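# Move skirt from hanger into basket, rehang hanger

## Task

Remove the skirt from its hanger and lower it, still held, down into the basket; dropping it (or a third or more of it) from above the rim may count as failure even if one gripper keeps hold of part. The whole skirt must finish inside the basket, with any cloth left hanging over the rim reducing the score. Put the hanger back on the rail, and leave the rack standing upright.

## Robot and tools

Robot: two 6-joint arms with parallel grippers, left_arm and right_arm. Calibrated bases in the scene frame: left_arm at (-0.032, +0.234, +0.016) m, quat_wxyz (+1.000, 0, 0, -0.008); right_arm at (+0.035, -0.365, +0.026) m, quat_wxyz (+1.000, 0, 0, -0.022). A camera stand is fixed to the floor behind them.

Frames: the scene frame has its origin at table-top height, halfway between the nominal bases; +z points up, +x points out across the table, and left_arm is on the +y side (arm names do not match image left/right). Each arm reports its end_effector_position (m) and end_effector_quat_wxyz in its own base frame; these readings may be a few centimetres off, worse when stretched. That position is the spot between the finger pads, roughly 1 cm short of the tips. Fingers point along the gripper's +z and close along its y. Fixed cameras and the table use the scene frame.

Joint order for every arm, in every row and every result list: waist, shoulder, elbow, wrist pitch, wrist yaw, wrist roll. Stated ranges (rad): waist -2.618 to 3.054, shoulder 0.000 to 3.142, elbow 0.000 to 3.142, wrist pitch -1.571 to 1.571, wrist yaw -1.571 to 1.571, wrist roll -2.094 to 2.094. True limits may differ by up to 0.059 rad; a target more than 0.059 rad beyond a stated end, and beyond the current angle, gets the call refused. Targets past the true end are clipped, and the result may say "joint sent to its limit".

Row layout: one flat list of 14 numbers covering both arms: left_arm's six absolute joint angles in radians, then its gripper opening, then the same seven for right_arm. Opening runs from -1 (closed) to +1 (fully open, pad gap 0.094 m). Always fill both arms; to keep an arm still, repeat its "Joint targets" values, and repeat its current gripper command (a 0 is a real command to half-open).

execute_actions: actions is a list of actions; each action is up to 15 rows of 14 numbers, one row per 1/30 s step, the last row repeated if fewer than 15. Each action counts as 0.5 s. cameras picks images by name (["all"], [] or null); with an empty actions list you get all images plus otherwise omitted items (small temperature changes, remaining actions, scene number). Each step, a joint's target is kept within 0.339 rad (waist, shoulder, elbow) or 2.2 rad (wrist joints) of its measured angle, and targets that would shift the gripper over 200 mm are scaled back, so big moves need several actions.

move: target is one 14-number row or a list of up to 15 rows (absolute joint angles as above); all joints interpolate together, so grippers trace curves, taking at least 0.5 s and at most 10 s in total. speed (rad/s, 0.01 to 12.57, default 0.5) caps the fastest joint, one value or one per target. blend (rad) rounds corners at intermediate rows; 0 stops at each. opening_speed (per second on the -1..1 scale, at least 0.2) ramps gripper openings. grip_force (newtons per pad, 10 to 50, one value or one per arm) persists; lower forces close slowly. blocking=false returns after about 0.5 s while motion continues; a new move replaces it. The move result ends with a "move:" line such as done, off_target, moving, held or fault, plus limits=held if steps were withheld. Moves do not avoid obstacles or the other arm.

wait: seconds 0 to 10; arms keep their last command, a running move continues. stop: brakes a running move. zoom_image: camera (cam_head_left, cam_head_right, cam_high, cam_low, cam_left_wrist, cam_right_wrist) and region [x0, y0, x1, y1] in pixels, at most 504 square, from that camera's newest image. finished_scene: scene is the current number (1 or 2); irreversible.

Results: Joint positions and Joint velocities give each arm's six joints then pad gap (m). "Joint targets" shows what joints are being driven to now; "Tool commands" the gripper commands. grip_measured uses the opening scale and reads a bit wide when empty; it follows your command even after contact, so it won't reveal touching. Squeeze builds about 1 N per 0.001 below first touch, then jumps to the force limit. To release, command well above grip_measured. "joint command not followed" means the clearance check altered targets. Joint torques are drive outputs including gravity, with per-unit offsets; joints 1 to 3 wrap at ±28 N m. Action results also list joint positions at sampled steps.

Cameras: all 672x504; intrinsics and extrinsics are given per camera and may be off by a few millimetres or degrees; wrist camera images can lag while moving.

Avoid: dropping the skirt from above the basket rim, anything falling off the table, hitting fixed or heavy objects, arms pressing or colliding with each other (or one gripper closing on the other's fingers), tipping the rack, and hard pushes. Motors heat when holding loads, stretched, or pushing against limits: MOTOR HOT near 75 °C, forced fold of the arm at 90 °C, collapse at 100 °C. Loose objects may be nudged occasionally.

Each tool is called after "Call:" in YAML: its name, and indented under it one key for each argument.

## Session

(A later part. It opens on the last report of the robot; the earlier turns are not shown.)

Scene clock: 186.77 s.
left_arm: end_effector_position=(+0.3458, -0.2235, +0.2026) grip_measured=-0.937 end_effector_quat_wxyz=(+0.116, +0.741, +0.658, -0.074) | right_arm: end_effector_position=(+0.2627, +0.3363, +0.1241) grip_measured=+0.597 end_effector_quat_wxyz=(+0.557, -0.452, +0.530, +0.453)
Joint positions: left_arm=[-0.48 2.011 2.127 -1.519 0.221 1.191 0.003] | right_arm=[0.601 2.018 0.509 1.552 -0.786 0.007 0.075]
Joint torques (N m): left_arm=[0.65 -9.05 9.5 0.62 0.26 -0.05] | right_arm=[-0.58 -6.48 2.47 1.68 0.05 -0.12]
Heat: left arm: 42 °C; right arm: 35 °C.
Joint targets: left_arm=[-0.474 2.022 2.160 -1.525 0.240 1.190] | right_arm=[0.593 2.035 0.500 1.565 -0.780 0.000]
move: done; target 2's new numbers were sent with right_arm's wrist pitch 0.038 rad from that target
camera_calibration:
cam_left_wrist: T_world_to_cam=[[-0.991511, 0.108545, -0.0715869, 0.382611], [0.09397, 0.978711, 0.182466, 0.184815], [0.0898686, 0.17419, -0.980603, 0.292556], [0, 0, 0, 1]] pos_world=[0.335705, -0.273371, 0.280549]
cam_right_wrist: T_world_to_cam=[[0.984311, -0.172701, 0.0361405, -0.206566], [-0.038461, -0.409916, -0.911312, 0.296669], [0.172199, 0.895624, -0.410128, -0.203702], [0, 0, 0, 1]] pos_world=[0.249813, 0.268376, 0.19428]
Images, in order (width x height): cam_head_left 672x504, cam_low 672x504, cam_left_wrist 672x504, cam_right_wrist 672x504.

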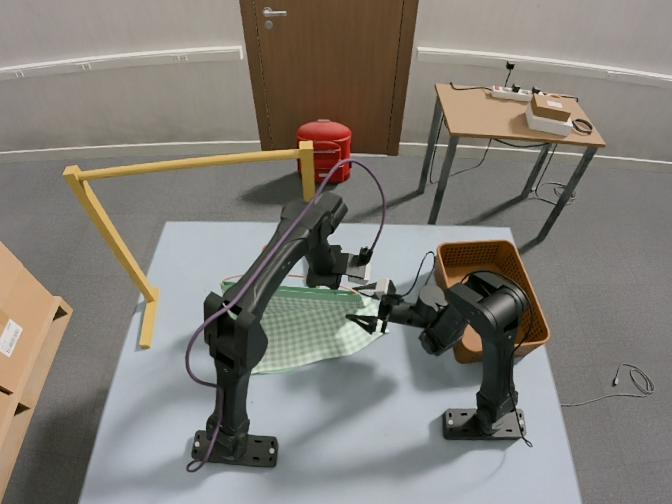

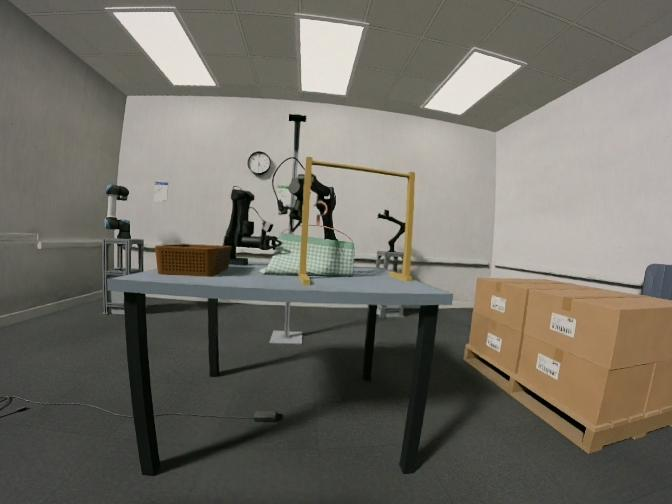

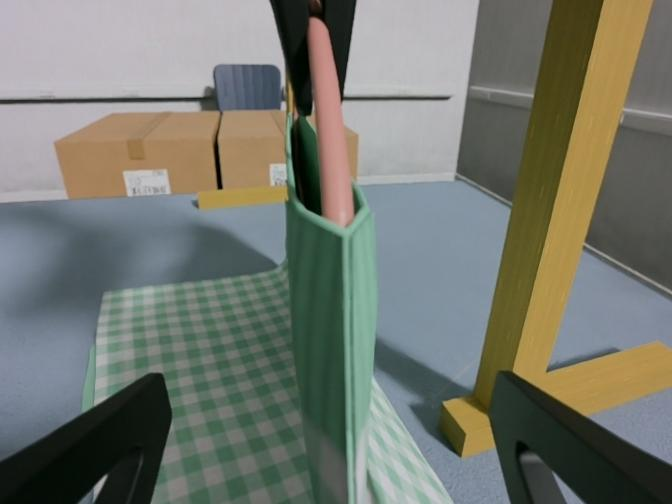

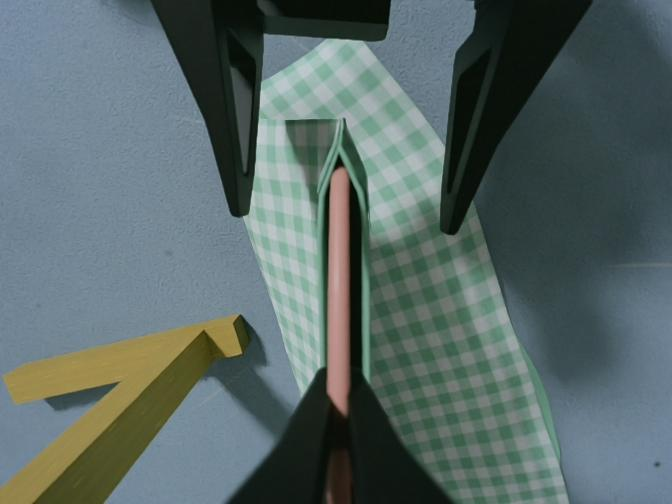

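Call:
move:
  target:
    - [-0.474,2.022,2.160,-1.525,0.24,1.19,-1,0.593,2.055,0.49,1.57,-0.78,0,0.6]
    - [-0.474,2.022,2.160,-1.525,0.24,1.19,-1,0.593,2.055,0.49,1.57,-0.78,0,-1]
  speed: 0.25
  opening_speed: 1.2
  cameras: ["cam_head_left","cam_left_wrist"]

Call:
zoom_image:
  camera: "cam_left_wrist"
  region: [200, 20, 460, 504]

Scene clock: 191.00 s.
left_arm: end_effector_position=(+0.3438, -0.2232, +0.2024) grip_measured=-0.937 end_effector_quat_wxyz=(+0.113, +0.741, +0.657, -0.077) | right_arm: end_effector_position=(+0.2612, +0.3349, +0.1157) grip_measured=-0.920 end_effector_quat_wxyz=(+0.550, -0.450, +0.538, +0.453)
Joint positions: left_arm=[-0.48 2.011 2.127 -1.526 0.224 1.193 0.003] | right_arm=[0.601 2.037 0.499 1.559 -0.784 0.007 0.004]
Joint torques (N m): left_arm=[0.62 -9.03 9.46 0.66 0.22 -0.09] | right_arm=[-0.8 -6.45 2.1 1.68 -0.01 -0.08]
Heat: left arm: 42 °C; right arm: 36 °C.
Joint targets: left_arm=[-0.474 2.022 2.160 -1.525 0.240 1.190] | right_arm=[0.593 2.055 0.490 1.570 -0.780 0.000]
move: done
camera_calibration:
cam_left_wrist: T_world_to_cam=[[-0.991683, 0.111661, -0.0640118, 0.379855], [0.098384, 0.9783, 0.182345, 0.183135], [0.0829836, 0.17453, -0.981149, 0.295077], [0, 0, 0, 1]] pos_world=[0.334191, -0.273075, 0.280436]
Images, in order (width x height): cam_head_left 672x504, cam_left_wrist 672x504.

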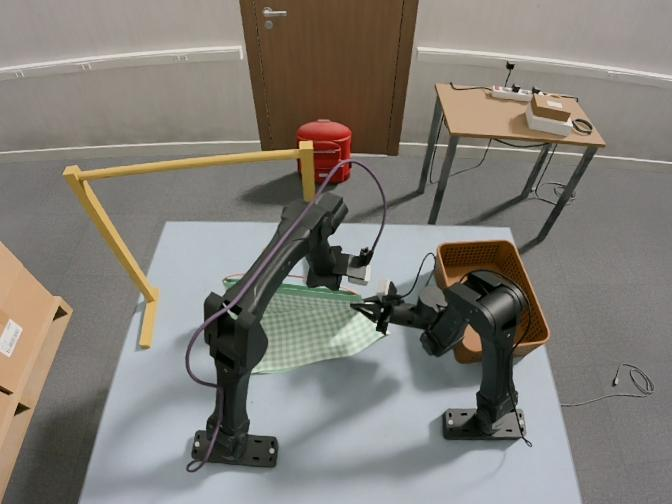

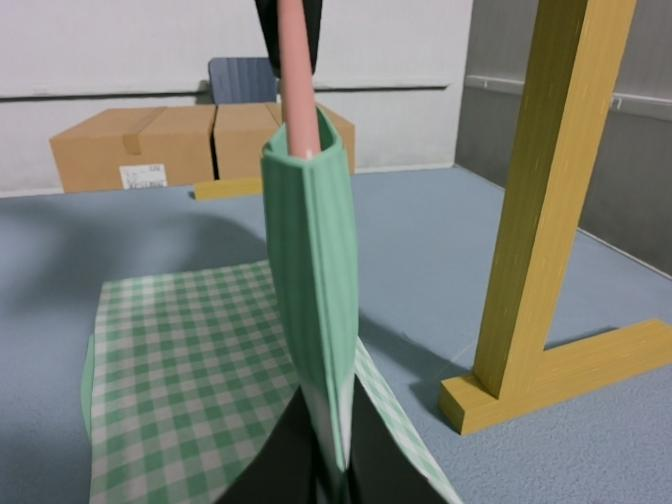

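Scaled by 1.041.

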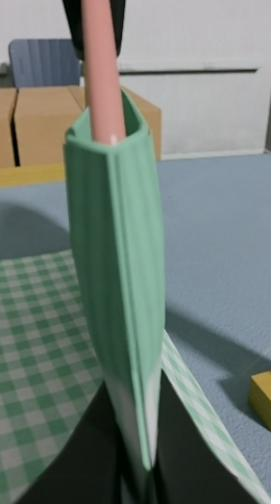

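Call:
move:
  target: [-0.44,1.865,2.18,-1.565,0.24,1.20,-1,0.593,2.055,0.49,1.57,-0.78,0,-1]
  speed: 0.12
  cameras: ["cam_head_left","cam_left_wrist","cam_low"]

Call:
zoom_image:
  camera: "cam_left_wrist"
  region: [200, 20, 460, 504]

Scene clock: 197.30 s.
left_arm: end_effector_position=(+0.3401, -0.2161, +0.2181) grip_measured=-0.937 end_effector_quat_wxyz=(+0.129, +0.738, +0.658, -0.075) | right_arm: end_effector_position=(+0.2621, +0.3373, +0.1277) grip_measured=-0.923 end_effector_quat_wxyz=(+0.565, -0.455, +0.518, +0.454)
Joint positions: left_arm=[-0.464 1.97 2.127 -1.54 0.235 1.2 0.003] | right_arm=[0.601 2.032 0.516 1.588 -0.796 0.007 0.004]
Joint torques (N m): left_arm=[2.4 -18.58 11.21 0.47 0.15 -0.04] | right_arm=[-0.69 -6.06 0.88 1.35 0.2 -0.1]
Heat: left arm: 42 °C; right arm: 37 °C.
Joint targets: left_arm=[-0.440 1.865 2.180 -1.565 0.240 1.200] | right_arm=[0.593 2.055 0.490 1.570 -0.780 0.000]
move: off_target (left_arm); left_arm: the shoulder is farthest, 0.105 rad from its target
camera_calibration:
cam_left_wrist: T_world_to_cam=[[-0.990891, 0.10215, -0.0877529, 0.3792], [0.0868144, 0.982695, 0.16363, 0.182667], [0.102949, 0.154521, -0.982611, 0.298762], [0, 0, 0, 1]] pos_world=[0.32913, -0.264406, 0.296953]
Images, in order (width x height): cam_head_left 672x504, cam_low 672x504, cam_left_wrist 672x504.

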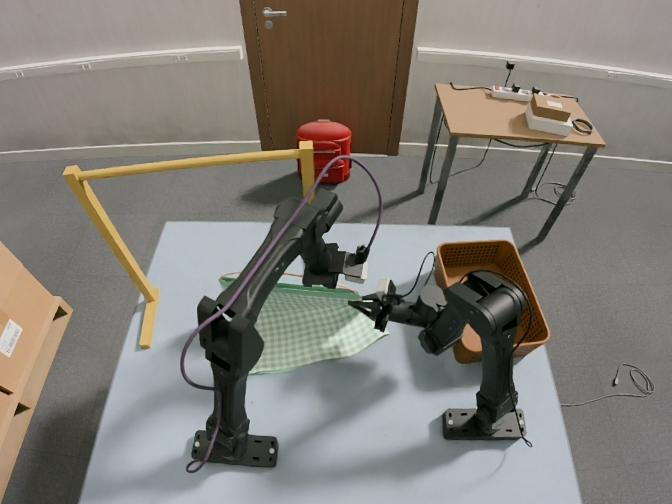

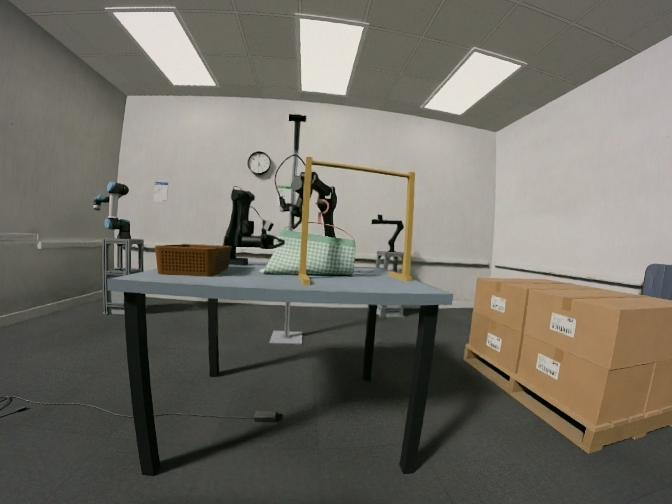

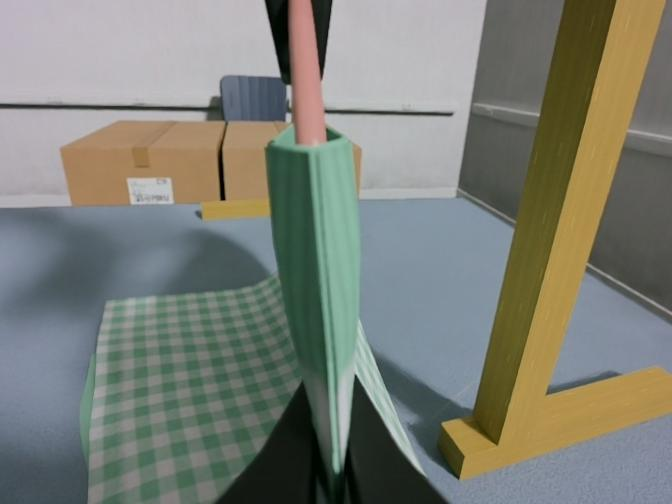

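Scaled by 1.041.

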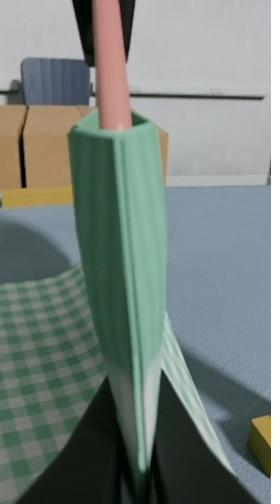

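Call:
move:
  target: [-0.42,1.865,2.18,-1.565,0.24,1.20,-1,0.50,1.90,0.36,1.57,-0.78,0,-1]
  speed: 0.12
  cameras: ["cam_head_left","cam_left_wrist","cam_right_wrist"]

Call:
zoom_image:
  camera: "cam_left_wrist"
  region: [200, 20, 460, 504]

Call:
zoom_image:
  camera: "cam_right_wrist"
  region: [240, 60, 480, 400]

Scene clock: 201.47 s.
left_arm: end_effector_position=(+0.3354, -0.2320, +0.2290) grip_measured=-0.937 end_effector_quat_wxyz=(+0.162, +0.739, +0.644, -0.113) | right_arm: end_effector_position=(+0.2557, +0.3072, +0.1465) grip_measured=-0.927 end_effector_quat_wxyz=(+0.583, -0.442, +0.523, +0.438)
Joint positions: left_arm=[-0.463 1.957 2.127 -1.518 0.331 1.208 0.003] | right_arm=[0.545 1.897 0.4 1.588 -0.799 0.007 0.003]
Joint torques (N m): left_arm=[4.29 -17.31 11.25 0.32 -0.72 -0.14] | right_arm=[-3.66 -6.83 -0.18 1.33 0.23 -0.09]
Motor temperatures (°C): left_arm=[27 40 43 34 24 26 26] | right_arm=[27 28 33 36 24 25 27]
Heat: left arm: 43 °C; right arm: 36 °C.
Joint targets: left_arm=[-0.420 1.865 2.180 -1.565 0.240 1.200] | right_arm=[0.500 1.900 0.360 1.570 -0.780 0.000]
move: off_target (left_arm, right_arm); left_arm: the shoulder is farthest, 0.092 rad from its target; right_arm: the waist is farthest, 0.045 rad from its target
camera_calibration:
cam_left_wrist: T_world_to_cam=[[-0.988612, 0.119665, -0.0912509, 0.381284], [0.114056, 0.991385, 0.0643959, 0.212471], [0.0981707, 0.0532548, -0.993744, 0.293077], [0, 0, 0, 1]] pos_world=[0.323936, -0.271875, 0.312354]
cam_right_wrist: T_world_to_cam=[[0.973627, -0.216639, 0.0715447, -0.194473], [-0.0179326, -0.385289, -0.922622, 0.293808], [0.227441, 0.897006, -0.379012, -0.186455], [0, 0, 0, 1]] pos_world=[0.23702, 0.238321, 0.214318]
Images, in order (width x height): cam_head_left 672x504, cam_left_wrist 672x504, cam_right_wrist 672x504.

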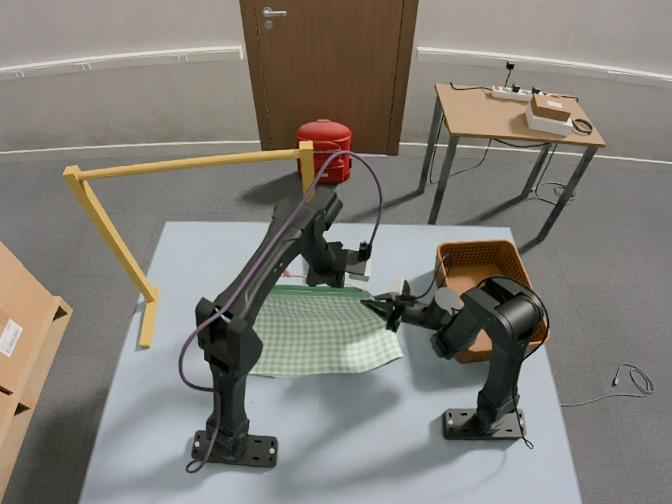

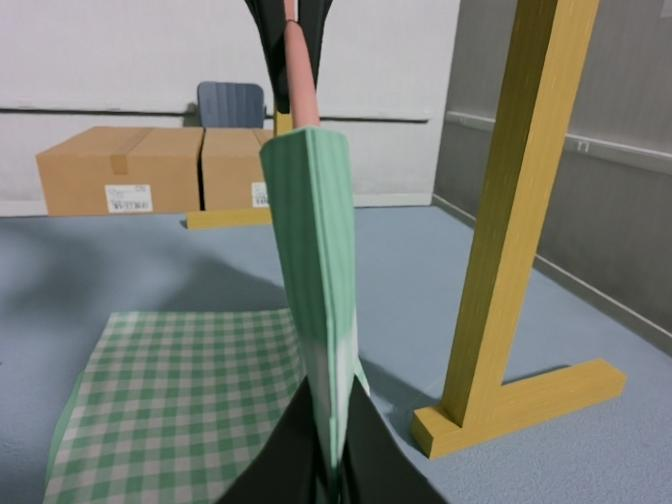

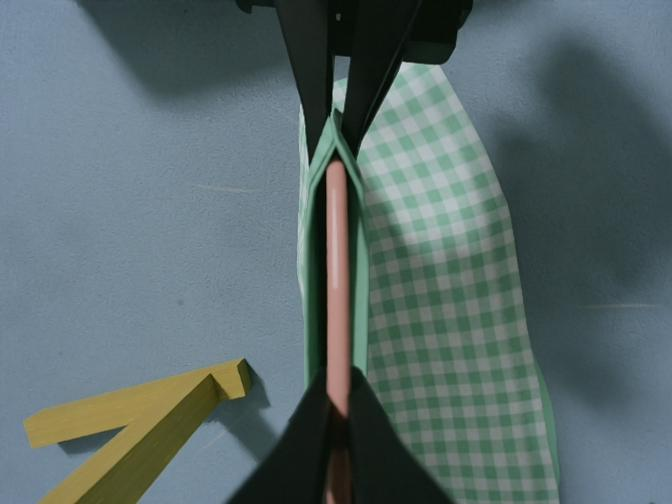

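Scaled by 1.041.

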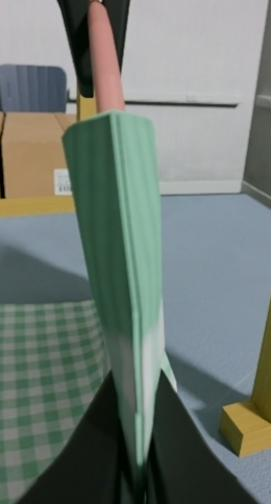

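Scaled by 1.482.

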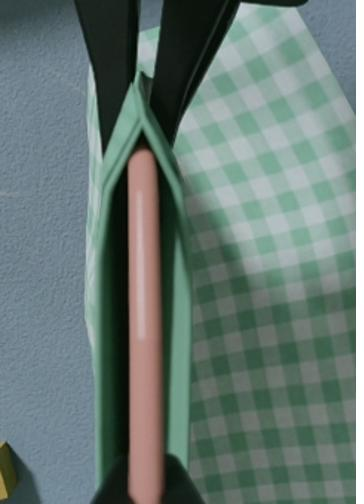

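Call:
move:
  target: [-0.27,1.865,2.18,-1.565,0.20,1.20,-1,0.44,1.82,0.22,1.57,-0.78,0,-1]
  speed: 0.15
  cameras: ["cam_head_left","cam_left_wrist","cam_right_wrist"]

Call:
zoom_image:
  camera: "cam_right_wrist"
  region: [240, 60, 480, 400]

Scene clock: 207.83 s.
left_arm: end_effector_position=(+0.3669, -0.1588, +0.2649) grip_measured=-0.937 end_effector_quat_wxyz=(+0.204, +0.675, +0.707, -0.053) | right_arm: end_effector_position=(+0.2445, +0.2654, +0.1111) grip_measured=-0.971 end_effector_quat_wxyz=(+0.547, -0.408, +0.597, +0.420)
Joint positions: left_arm=[-0.286 1.881 2.163 -1.528 0.279 1.193 0.003] | right_arm=[0.459 1.852 0.229 1.555 -0.795 0.007 0.001]
Joint torques (N m): left_arm=[1.66 -9.92 7.83 0.6 -0.64 0.03] | right_arm=[-1.43 -9.14 1.73 1.71 0.08 -0.11]
Heat: left arm: 44 °C; right arm: 36 °C.
Joint targets: left_arm=[-0.270 1.865 2.180 -1.565 0.200 1.200] | right_arm=[0.440 1.820 0.220 1.570 -0.780 0.000]
move: off_target (left_arm); left_arm: the wrist yaw is farthest, 0.079 rad from its target
camera_calibration:
cam_left_wrist: T_world_to_cam=[[-0.977055, -0.0810752, -0.196955, 0.39875], [-0.0969618, 0.992652, 0.0723897, 0.20962], [0.189639, 0.0898258, -0.977736, 0.28975], [0, 0, 0, 1]] pos_world=[0.354977, -0.201778, 0.34666]
cam_right_wrist: T_world_to_cam=[[0.952121, -0.302713, -0.0427838, -0.149241], [-0.180893, -0.445002, -0.877069, 0.295448], [0.246461, 0.842816, -0.478455, -0.139047], [0, 0, 0, 1]] pos_world=[0.22981, 0.203489, 0.186215]
Images, in order (width x height): cam_head_left 672x504, cam_left_wrist 672x504, cam_right_wrist 672x504.

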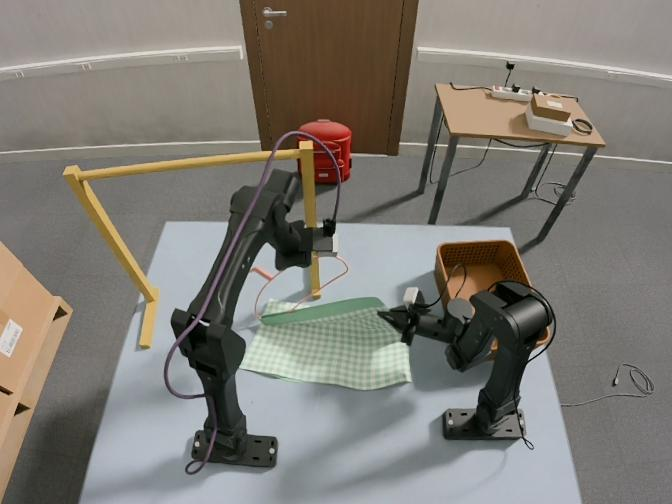

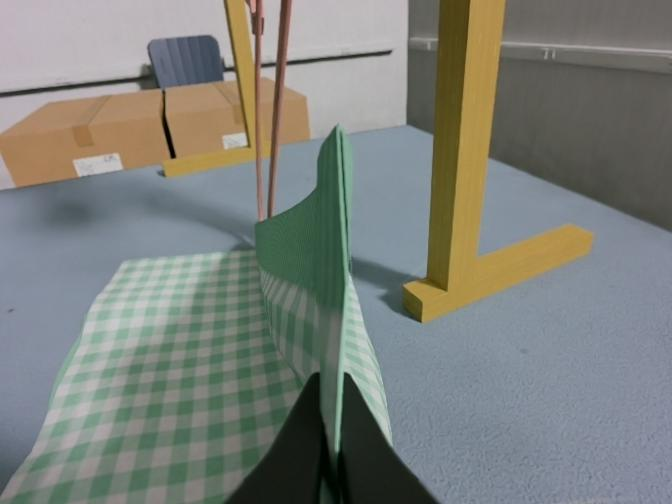

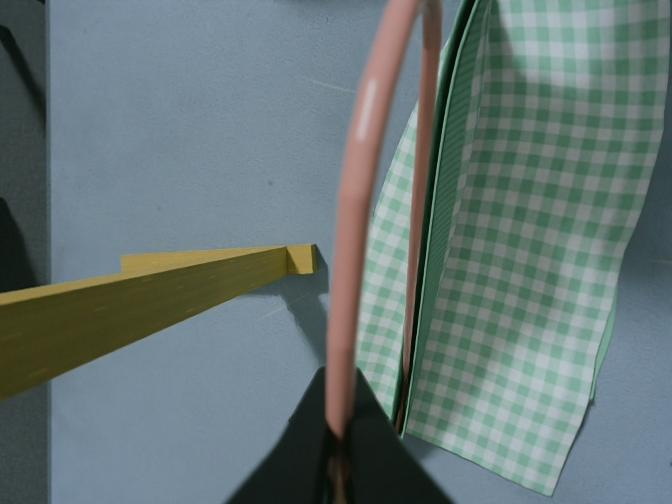

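Scaled by 1.482.

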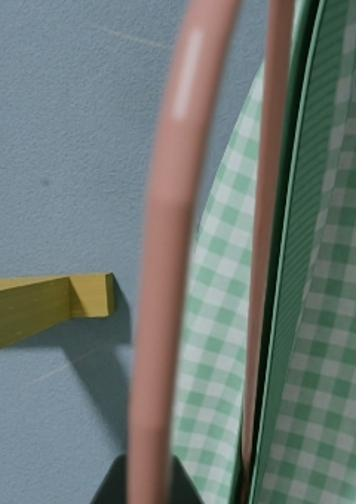

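Call:
zoom_image:
  camera: "cam_head_left"
  region: [220, 220, 420, 390]

Call:
zoom_image:
  camera: "cam_left_wrist"
  region: [200, 0, 400, 300]

Scaled by 2.520.

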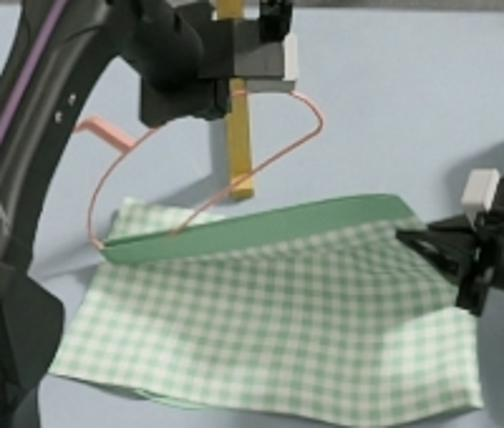

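Scaled by 1.680.

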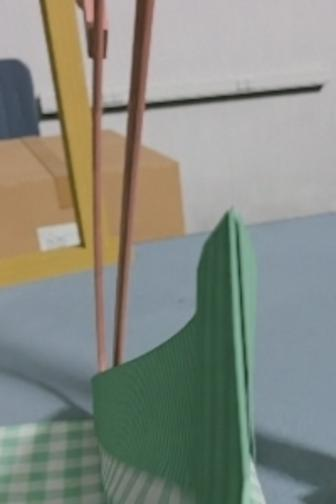

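Call:
move:
  target: [-0.24,1.54,2.26,-1.15,0.9,0.75,-1,0.44,1.82,0.22,1.55,-0.78,0,-1]
  speed: 0.35
  cameras: ["cam_head_left","cam_left_wrist","cam_right_wrist","cam_high"]

Scene clock: 217.13 s.
left_arm: end_effector_position=(+0.2892, -0.2153, +0.4972) grip_measured=-0.937 end_effector_quat_wxyz=(+0.545, +0.566, +0.572, -0.234) | right_arm: end_effector_position=(+0.2485, +0.2626, +0.1118) grip_measured=-0.971 end_effector_quat_wxyz=(+0.551, -0.403, +0.601, +0.415)
Joint positions: left_arm=[-0.247 1.557 2.237 -1.163 0.879 0.758 0.003] | right_arm=[0.45 1.847 0.229 1.551 -0.785 0.007 0.001]
Joint torques (N m): left_arm=[0.83 -6.28 7.6 1.86 0.37 -0.13] | right_arm=[-0.76 -8.58 1.66 1.57 -0.05 -0.06]
Heat: left arm: 41 °C; right arm: 37 °C.
Joint targets: left_arm=[-0.240 1.540 2.260 -1.150 0.900 0.750] | right_arm=[0.440 1.820 0.220 1.550 -0.780 0.000]
move: done
camera_calibration:
cam_left_wrist: T_world_to_cam=[[-0.904679, -0.246737, -0.347385, 0.382244], [0.0561564, 0.739125, -0.671223, 0.512192], [0.422376, -0.62675, -0.654815, 0.154573], [0, 0, 0, 1]] pos_world=[0.251758, -0.187381, 0.577798]
cam_right_wrist: T_world_to_cam=[[0.946242, -0.320756, -0.0417385, -0.147872], [-0.188409, -0.44167, -0.877171, 0.296559], [0.262923, 0.83788, -0.47836, -0.140156], [0, 0, 0, 1]] pos_world=[0.232647, 0.200984, 0.186916]
Images, in order (width x height): cam_head_left 672x504, cam_high 672x504, cam_left_wrist 672x504, cam_right_wrist 672x504.

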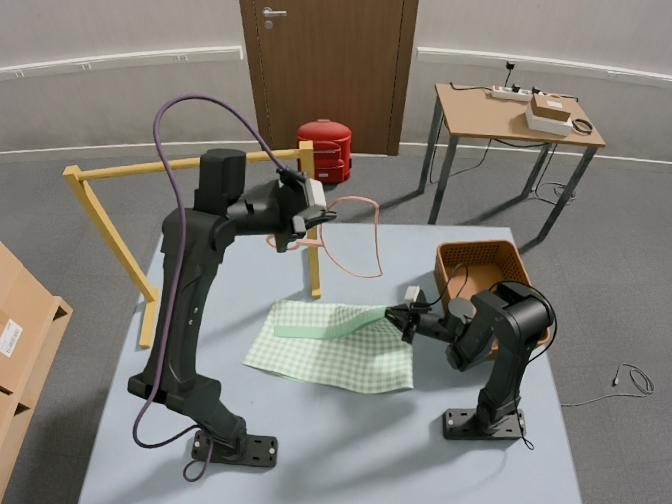

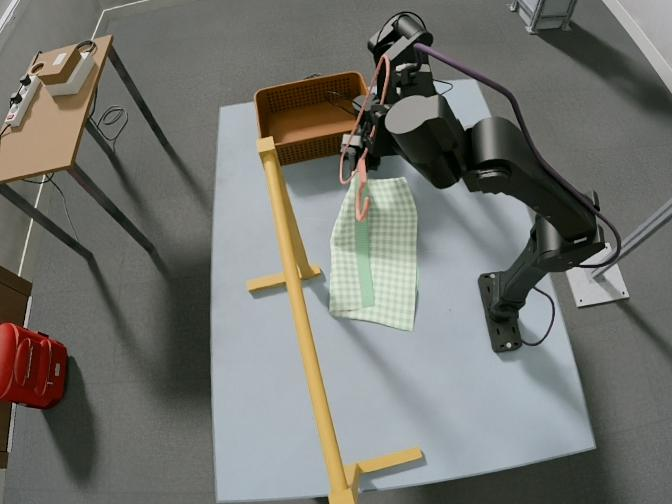

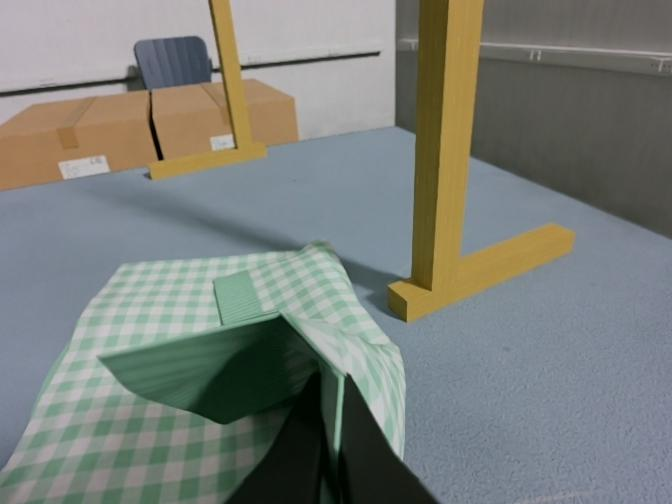

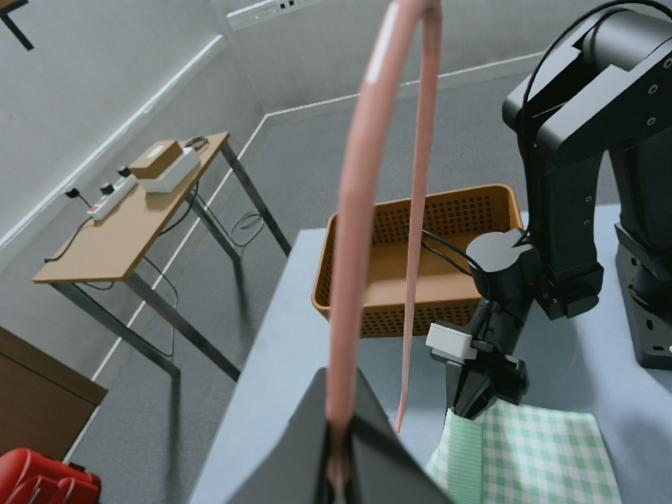

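Call:
zoom_image:
  camera: "cam_high"
  region: [300, 20, 460, 240]

Call:
zoom_image:
  camera: "cam_head_left"
  region: [240, 150, 440, 320]

Call:
wait:
  seconds: 0
  cameras: ["cam_low","cam_head_right"]

Call:
zoom_image:
  camera: "cam_low"
  region: [180, 130, 380, 290]

Scaled by 2.291.

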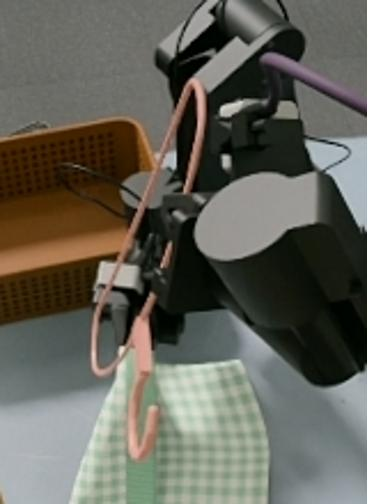

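Scaled by 2.520.

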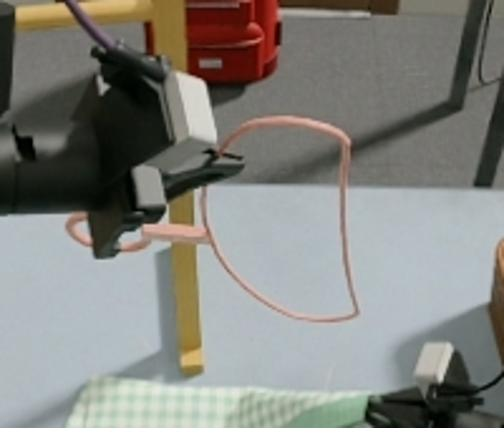

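Scene clock: 233.30 s.
left_arm: end_effector_position=(+0.2891, -0.2154, +0.4973) grip_measured=-0.937 end_effector_quat_wxyz=(+0.545, +0.566, +0.572, -0.235) | right_arm: end_effector_position=(+0.2485, +0.2626, +0.1118) grip_measured=-0.971 end_effector_quat_wxyz=(+0.551, -0.403, +0.601, +0.415)
Joint positions: left_arm=[-0.247 1.557 2.237 -1.163 0.88 0.757 0.003] | right_arm=[0.45 1.847 0.229 1.551 -0.785 0.007 0.001]
Joint torques (N m): left_arm=[0.81 -6.26 7.6 1.87 0.36 -0.13] | right_arm=[-0.73 -8.47 1.72 1.56 -0.03 -0.1]
Motor temperatures (°C): left_arm=[27 37 38 35 24 26 27] | right_arm=[27 30 32 36 24 25 27]
Heat: left arm: 38 °C; right arm: 36 °C.
Joint targets: left_arm=[-0.240 1.540 2.260 -1.150 0.900 0.750] | right_arm=[0.440 1.820 0.220 1.550 -0.780 0.000]
Tool commands: left_gripper/opening=-1.0 right_gripper/opening=-1.0
Images, in order (width x height): cam_head_right 672x504, cam_low 672x504.

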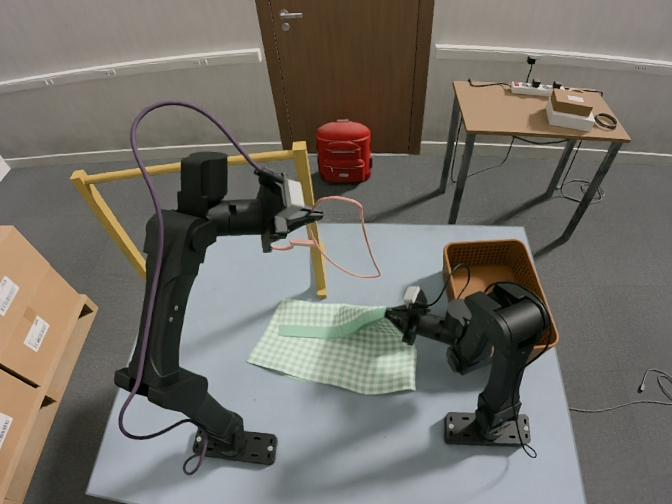

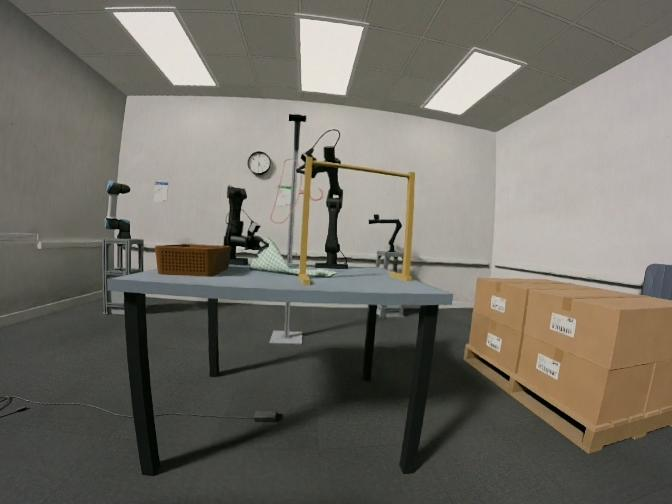

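Scaled by 2.520.

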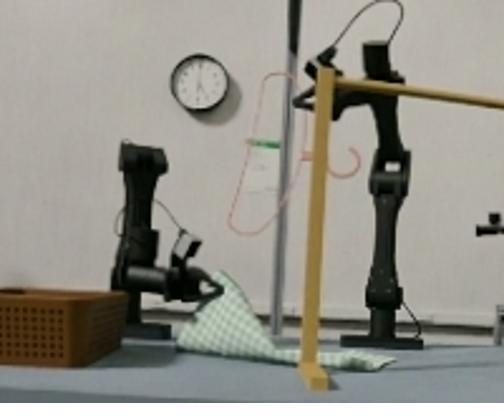

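Call:
move:
  target:
    - [0.05,1.54,2.26,-1.15,0.9,0.75,-1,0.438,0.94,0.70,0.243,-0.65,0,-1]
    - [0.05,1.54,2.26,-1.15,0.9,0.75,-1,0.35,1.198,1.836,-0.638,-0.4,0,-1]
    - [0.05,1.54,2.26,-1.15,0.9,0.75,-1,-0.07,1.124,1.812,-0.438,0,0,-1]
  speed: 0.5
  blend: [0.1,0.1,0]
  cameras: ["cam_head_left","cam_high","cam_low","cam_left_wrist"]

Scene clock: 253.50 s.
left_arm: end_effector_position=(+0.3385, -0.1237, +0.4974) grip_measured=-0.937 end_effector_quat_wxyz=(+0.573, +0.477, +0.648, -0.154) | right_arm: end_effector_position=(+0.3144, -0.0179, +0.5958) grip_measured=-0.971 end_effector_quat_wxyz=(+0.762, +0.021, +0.647, -0.020)
Joint positions: left_arm=[0.043 1.557 2.237 -1.163 0.882 0.757 0.003] | right_arm=[-0.063 1.14 1.795 -0.493 -0.005 0.007 0.001]
Joint torques (N m): left_arm=[0.68 -6.28 7.58 1.87 0.36 -0.13] | right_arm=[-0.55 -3.07 6.53 2.26 0.08 -0.1]
Heat: left arm: 37 °C; right arm: 37 °C.
Joint targets: left_arm=[0.050 1.540 2.260 -1.150 0.900 0.750] | right_arm=[-0.070 1.124 1.812 -0.438 0.000 0.000]
move: off_target (right_arm); right_arm: the wrist pitch is farthest, 0.055 rad from its target
camera_calibration:
cam_left_wrist: T_world_to_cam=[[-0.796924, -0.494794, -0.346542, 0.382001], [-0.156879, 0.723505, -0.672257, 0.512545], [0.583354, -0.481372, -0.654201, 0.154472], [0, 0, 0, 1]] pos_world=[0.294721, -0.107459, 0.577997]
Images, in order (width x height): cam_head_left 672x504, cam_high 672x504, cam_low 672x504, cam_left_wrist 672x504.

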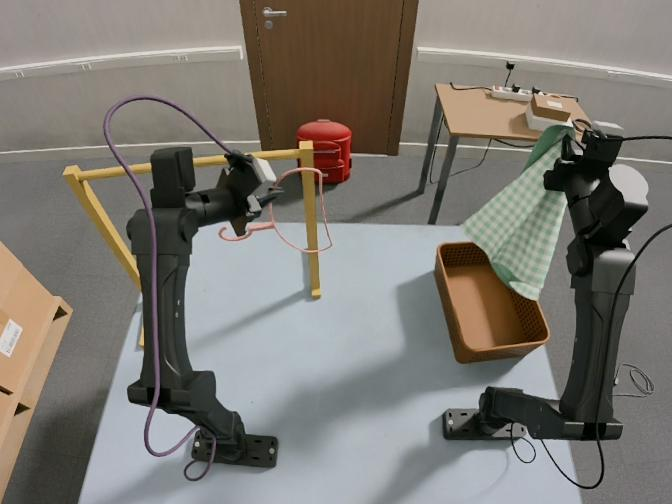

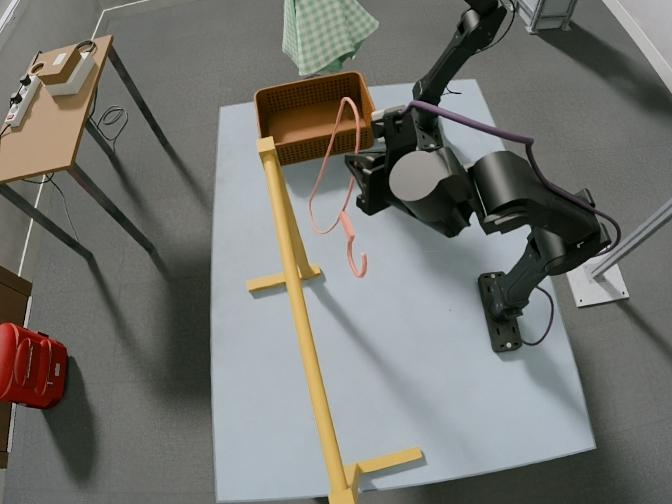

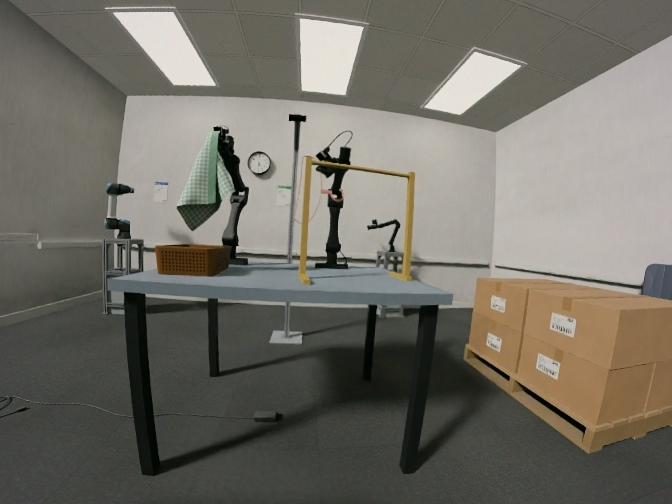

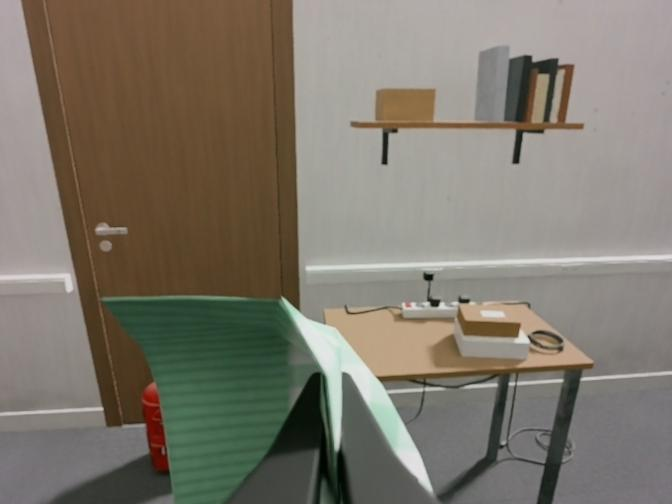

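Call:
move:
  target: [0.05,1.54,2.26,-1.15,0.9,0.75,-1,-0.06,0.73,0.95,-0.20,0,0,-1]
  speed: 0.35
  cameras: ["cam_head_left","cam_head_right","cam_high","cam_low"]

Call:
zoom_image:
  camera: "cam_low"
  region: [120, 130, 280, 290]

Scene clock: 258.73 s.
left_arm: end_effector_position=(+0.3385, -0.1237, +0.4974) grip_measured=-0.937 end_effector_quat_wxyz=(+0.573, +0.477, +0.648, -0.154) | right_arm: end_effector_position=(+0.3046, -0.0175, +0.3944) grip_measured=-0.971 end_effector_quat_wxyz=(+0.689, +0.024, +0.724, -0.018)
Joint positions: left_arm=[0.043 1.557 2.237 -1.163 0.882 0.757 0.003] | right_arm=[-0.063 0.75 0.954 -0.254 -0.004 0.007 0.001]
Joint torques (N m): left_arm=[0.7 -6.27 7.54 1.86 0.35 -0.14] | right_arm=[0.32 -2.06 6.52 2.26 0.04 -0.08]
Heat: left arm: 37 °C; right arm: 38 °C.
Joint targets: left_arm=[0.050 1.540 2.260 -1.150 0.900 0.750] | right_arm=[-0.060 0.730 0.950 -0.200 0.000 0.000]
move: off_target (right_arm); right_arm: the wrist pitch is farthest, 0.054 rad from its target
Images, in order (width x height): cam_head_left 672x504, cam_head_right 672x504, cam_high 672x504, cam_low 672x504.

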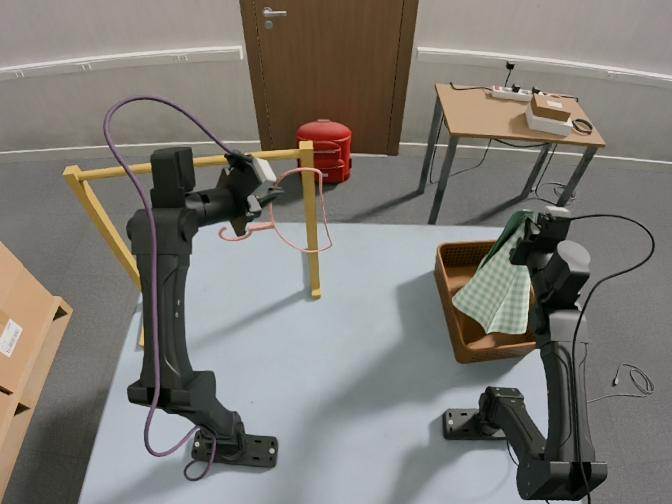

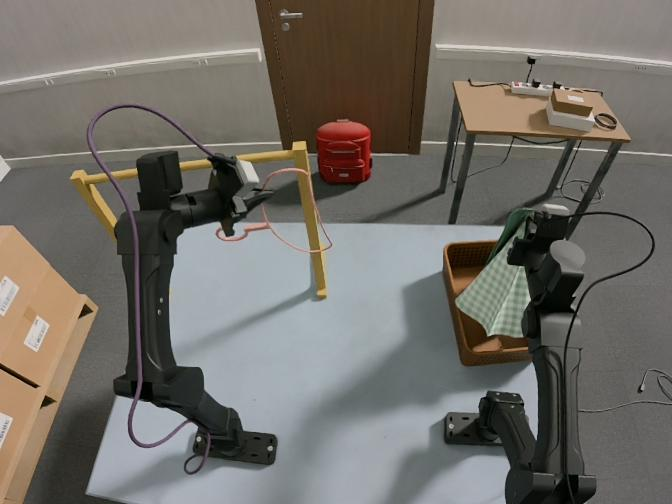

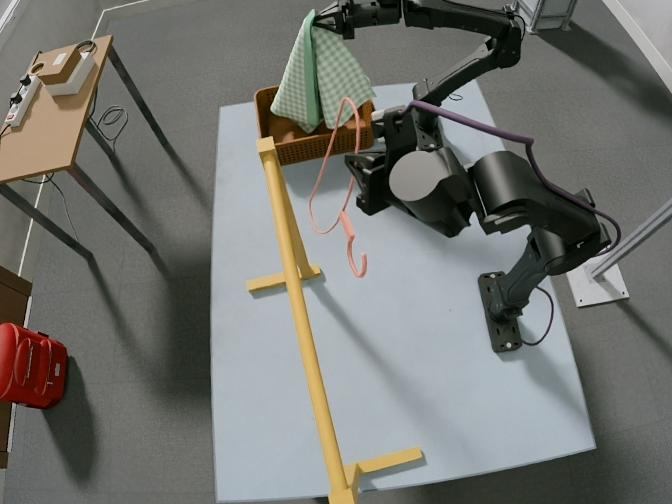

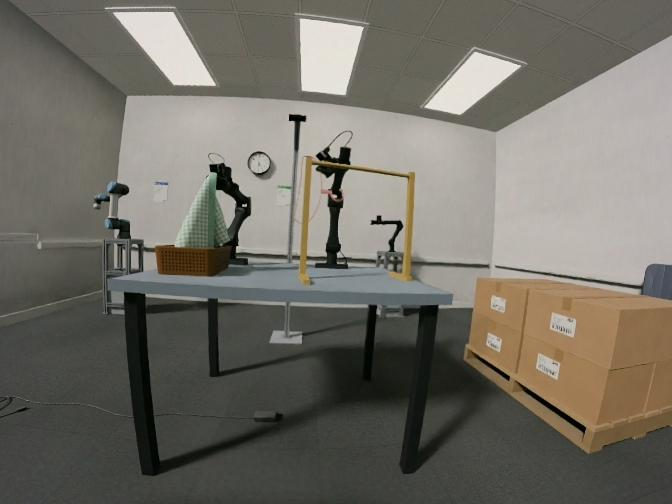

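Scaled by 3.150.

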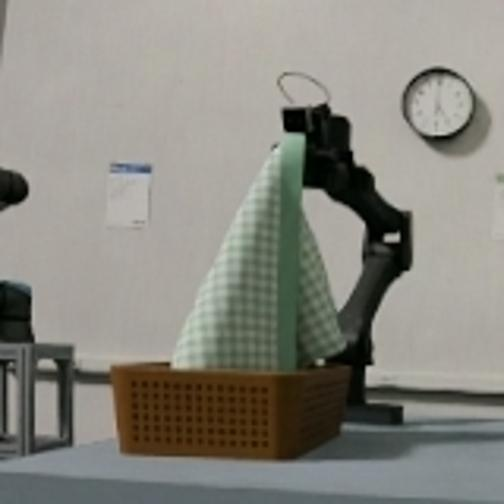

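Call:
move:
  target:
    - [0.05,1.54,2.26,-1.15,0.9,0.75,-1,-0.10,0.80,0.93,-0.40,0,0,-1]
    - [0.05,1.54,2.26,-1.15,0.9,0.75,-1,-0.10,1.14,0.95,-0.771,0,0,-1]
  speed: 0.25
  blend: [0.08,0]
  cameras: ["cam_head_left","cam_head_right","cam_high","cam_low"]

Call:
zoom_image:
  camera: "cam_low"
  region: [120, 130, 280, 290]

Call:
zoom_image:
  camera: "cam_head_left"
  region: [420, 200, 580, 380]

Scene clock: 264.47 s.
left_arm: end_effector_position=(+0.3385, -0.1237, +0.4974) grip_measured=-0.937 end_effector_quat_wxyz=(+0.573, +0.477, +0.648, -0.154) | right_arm: end_effector_position=(+0.3046, -0.0257, +0.1652) grip_measured=-0.971 end_effector_quat_wxyz=(+0.304, +0.046, +0.952, -0.011)
Joint positions: left_arm=[0.043 1.557 2.237 -1.163 0.882 0.757 0.003] | right_arm=[-0.09 1.136 0.942 -0.759 -0.004 0.007 0.001]
Joint torques (N m): left_arm=[0.72 -6.28 7.61 1.87 0.34 -0.12] | right_arm=[-0.8 -2.99 7.69 1.06 0.02 -0.11]
Heat: left arm: 37 °C; right arm: 39 °C.
Joint targets: left_arm=[0.050 1.540 2.260 -1.150 0.900 0.750] | right_arm=[-0.100 1.140 0.950 -0.771 0.000 0.000]
move: done
Images, in order (width x height): cam_head_left 672x504, cam_head_right 672x504, cam_high 672x504, cam_low 672x504.

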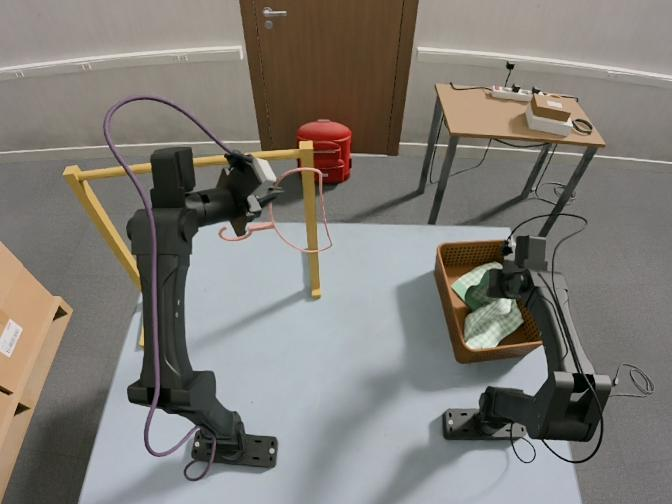

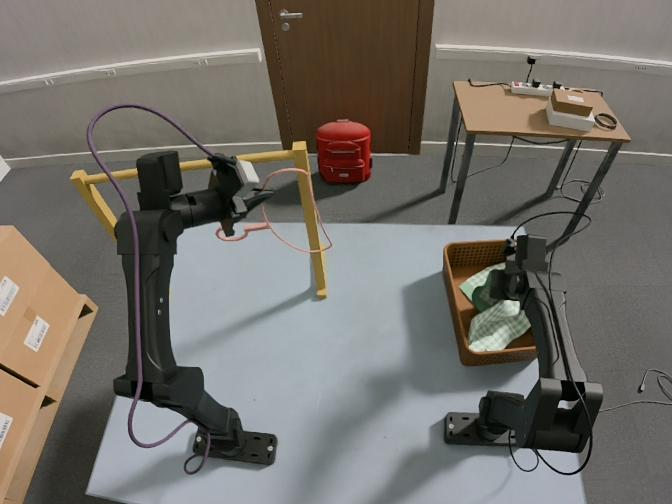

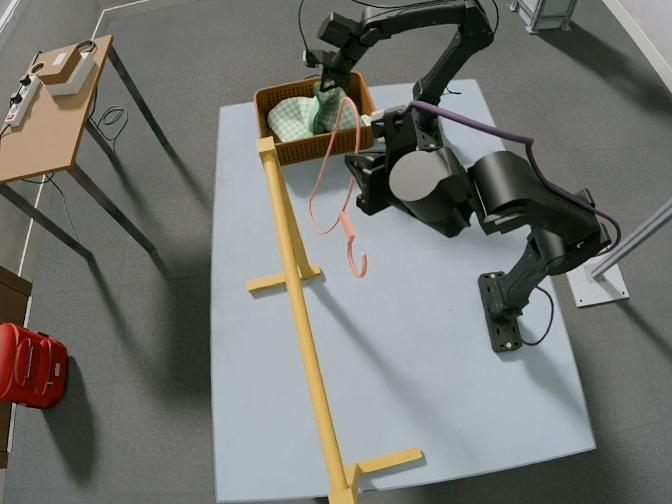

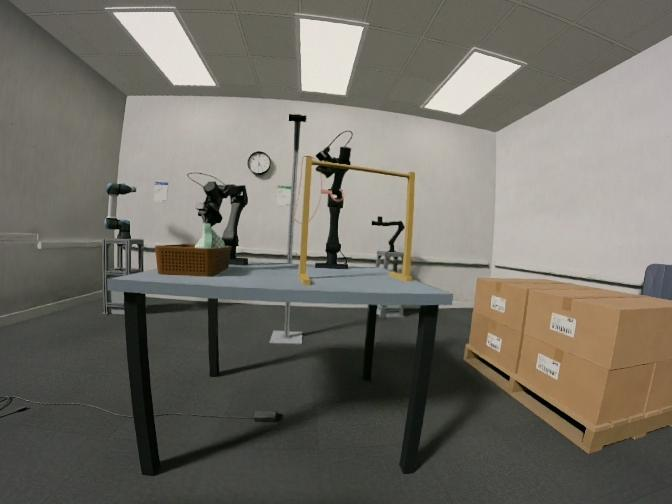

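Scaled by 3.150.

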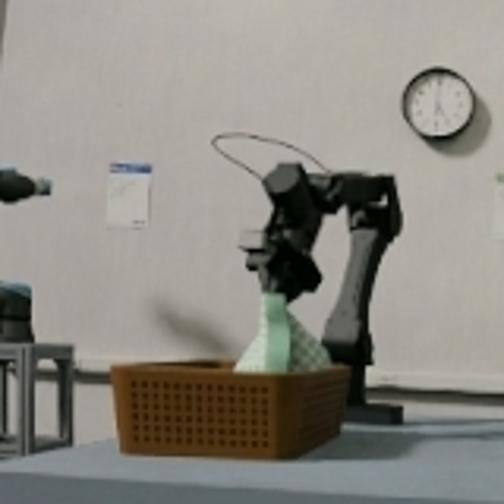

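Scaled by 2.800.

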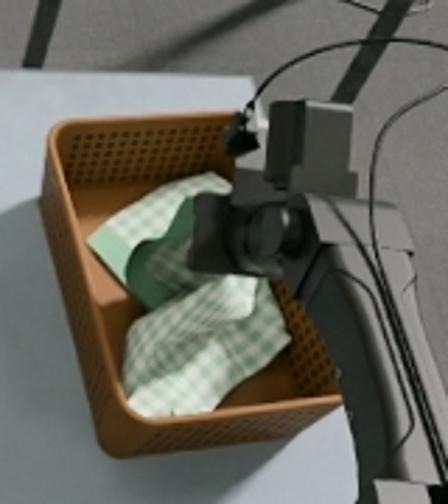

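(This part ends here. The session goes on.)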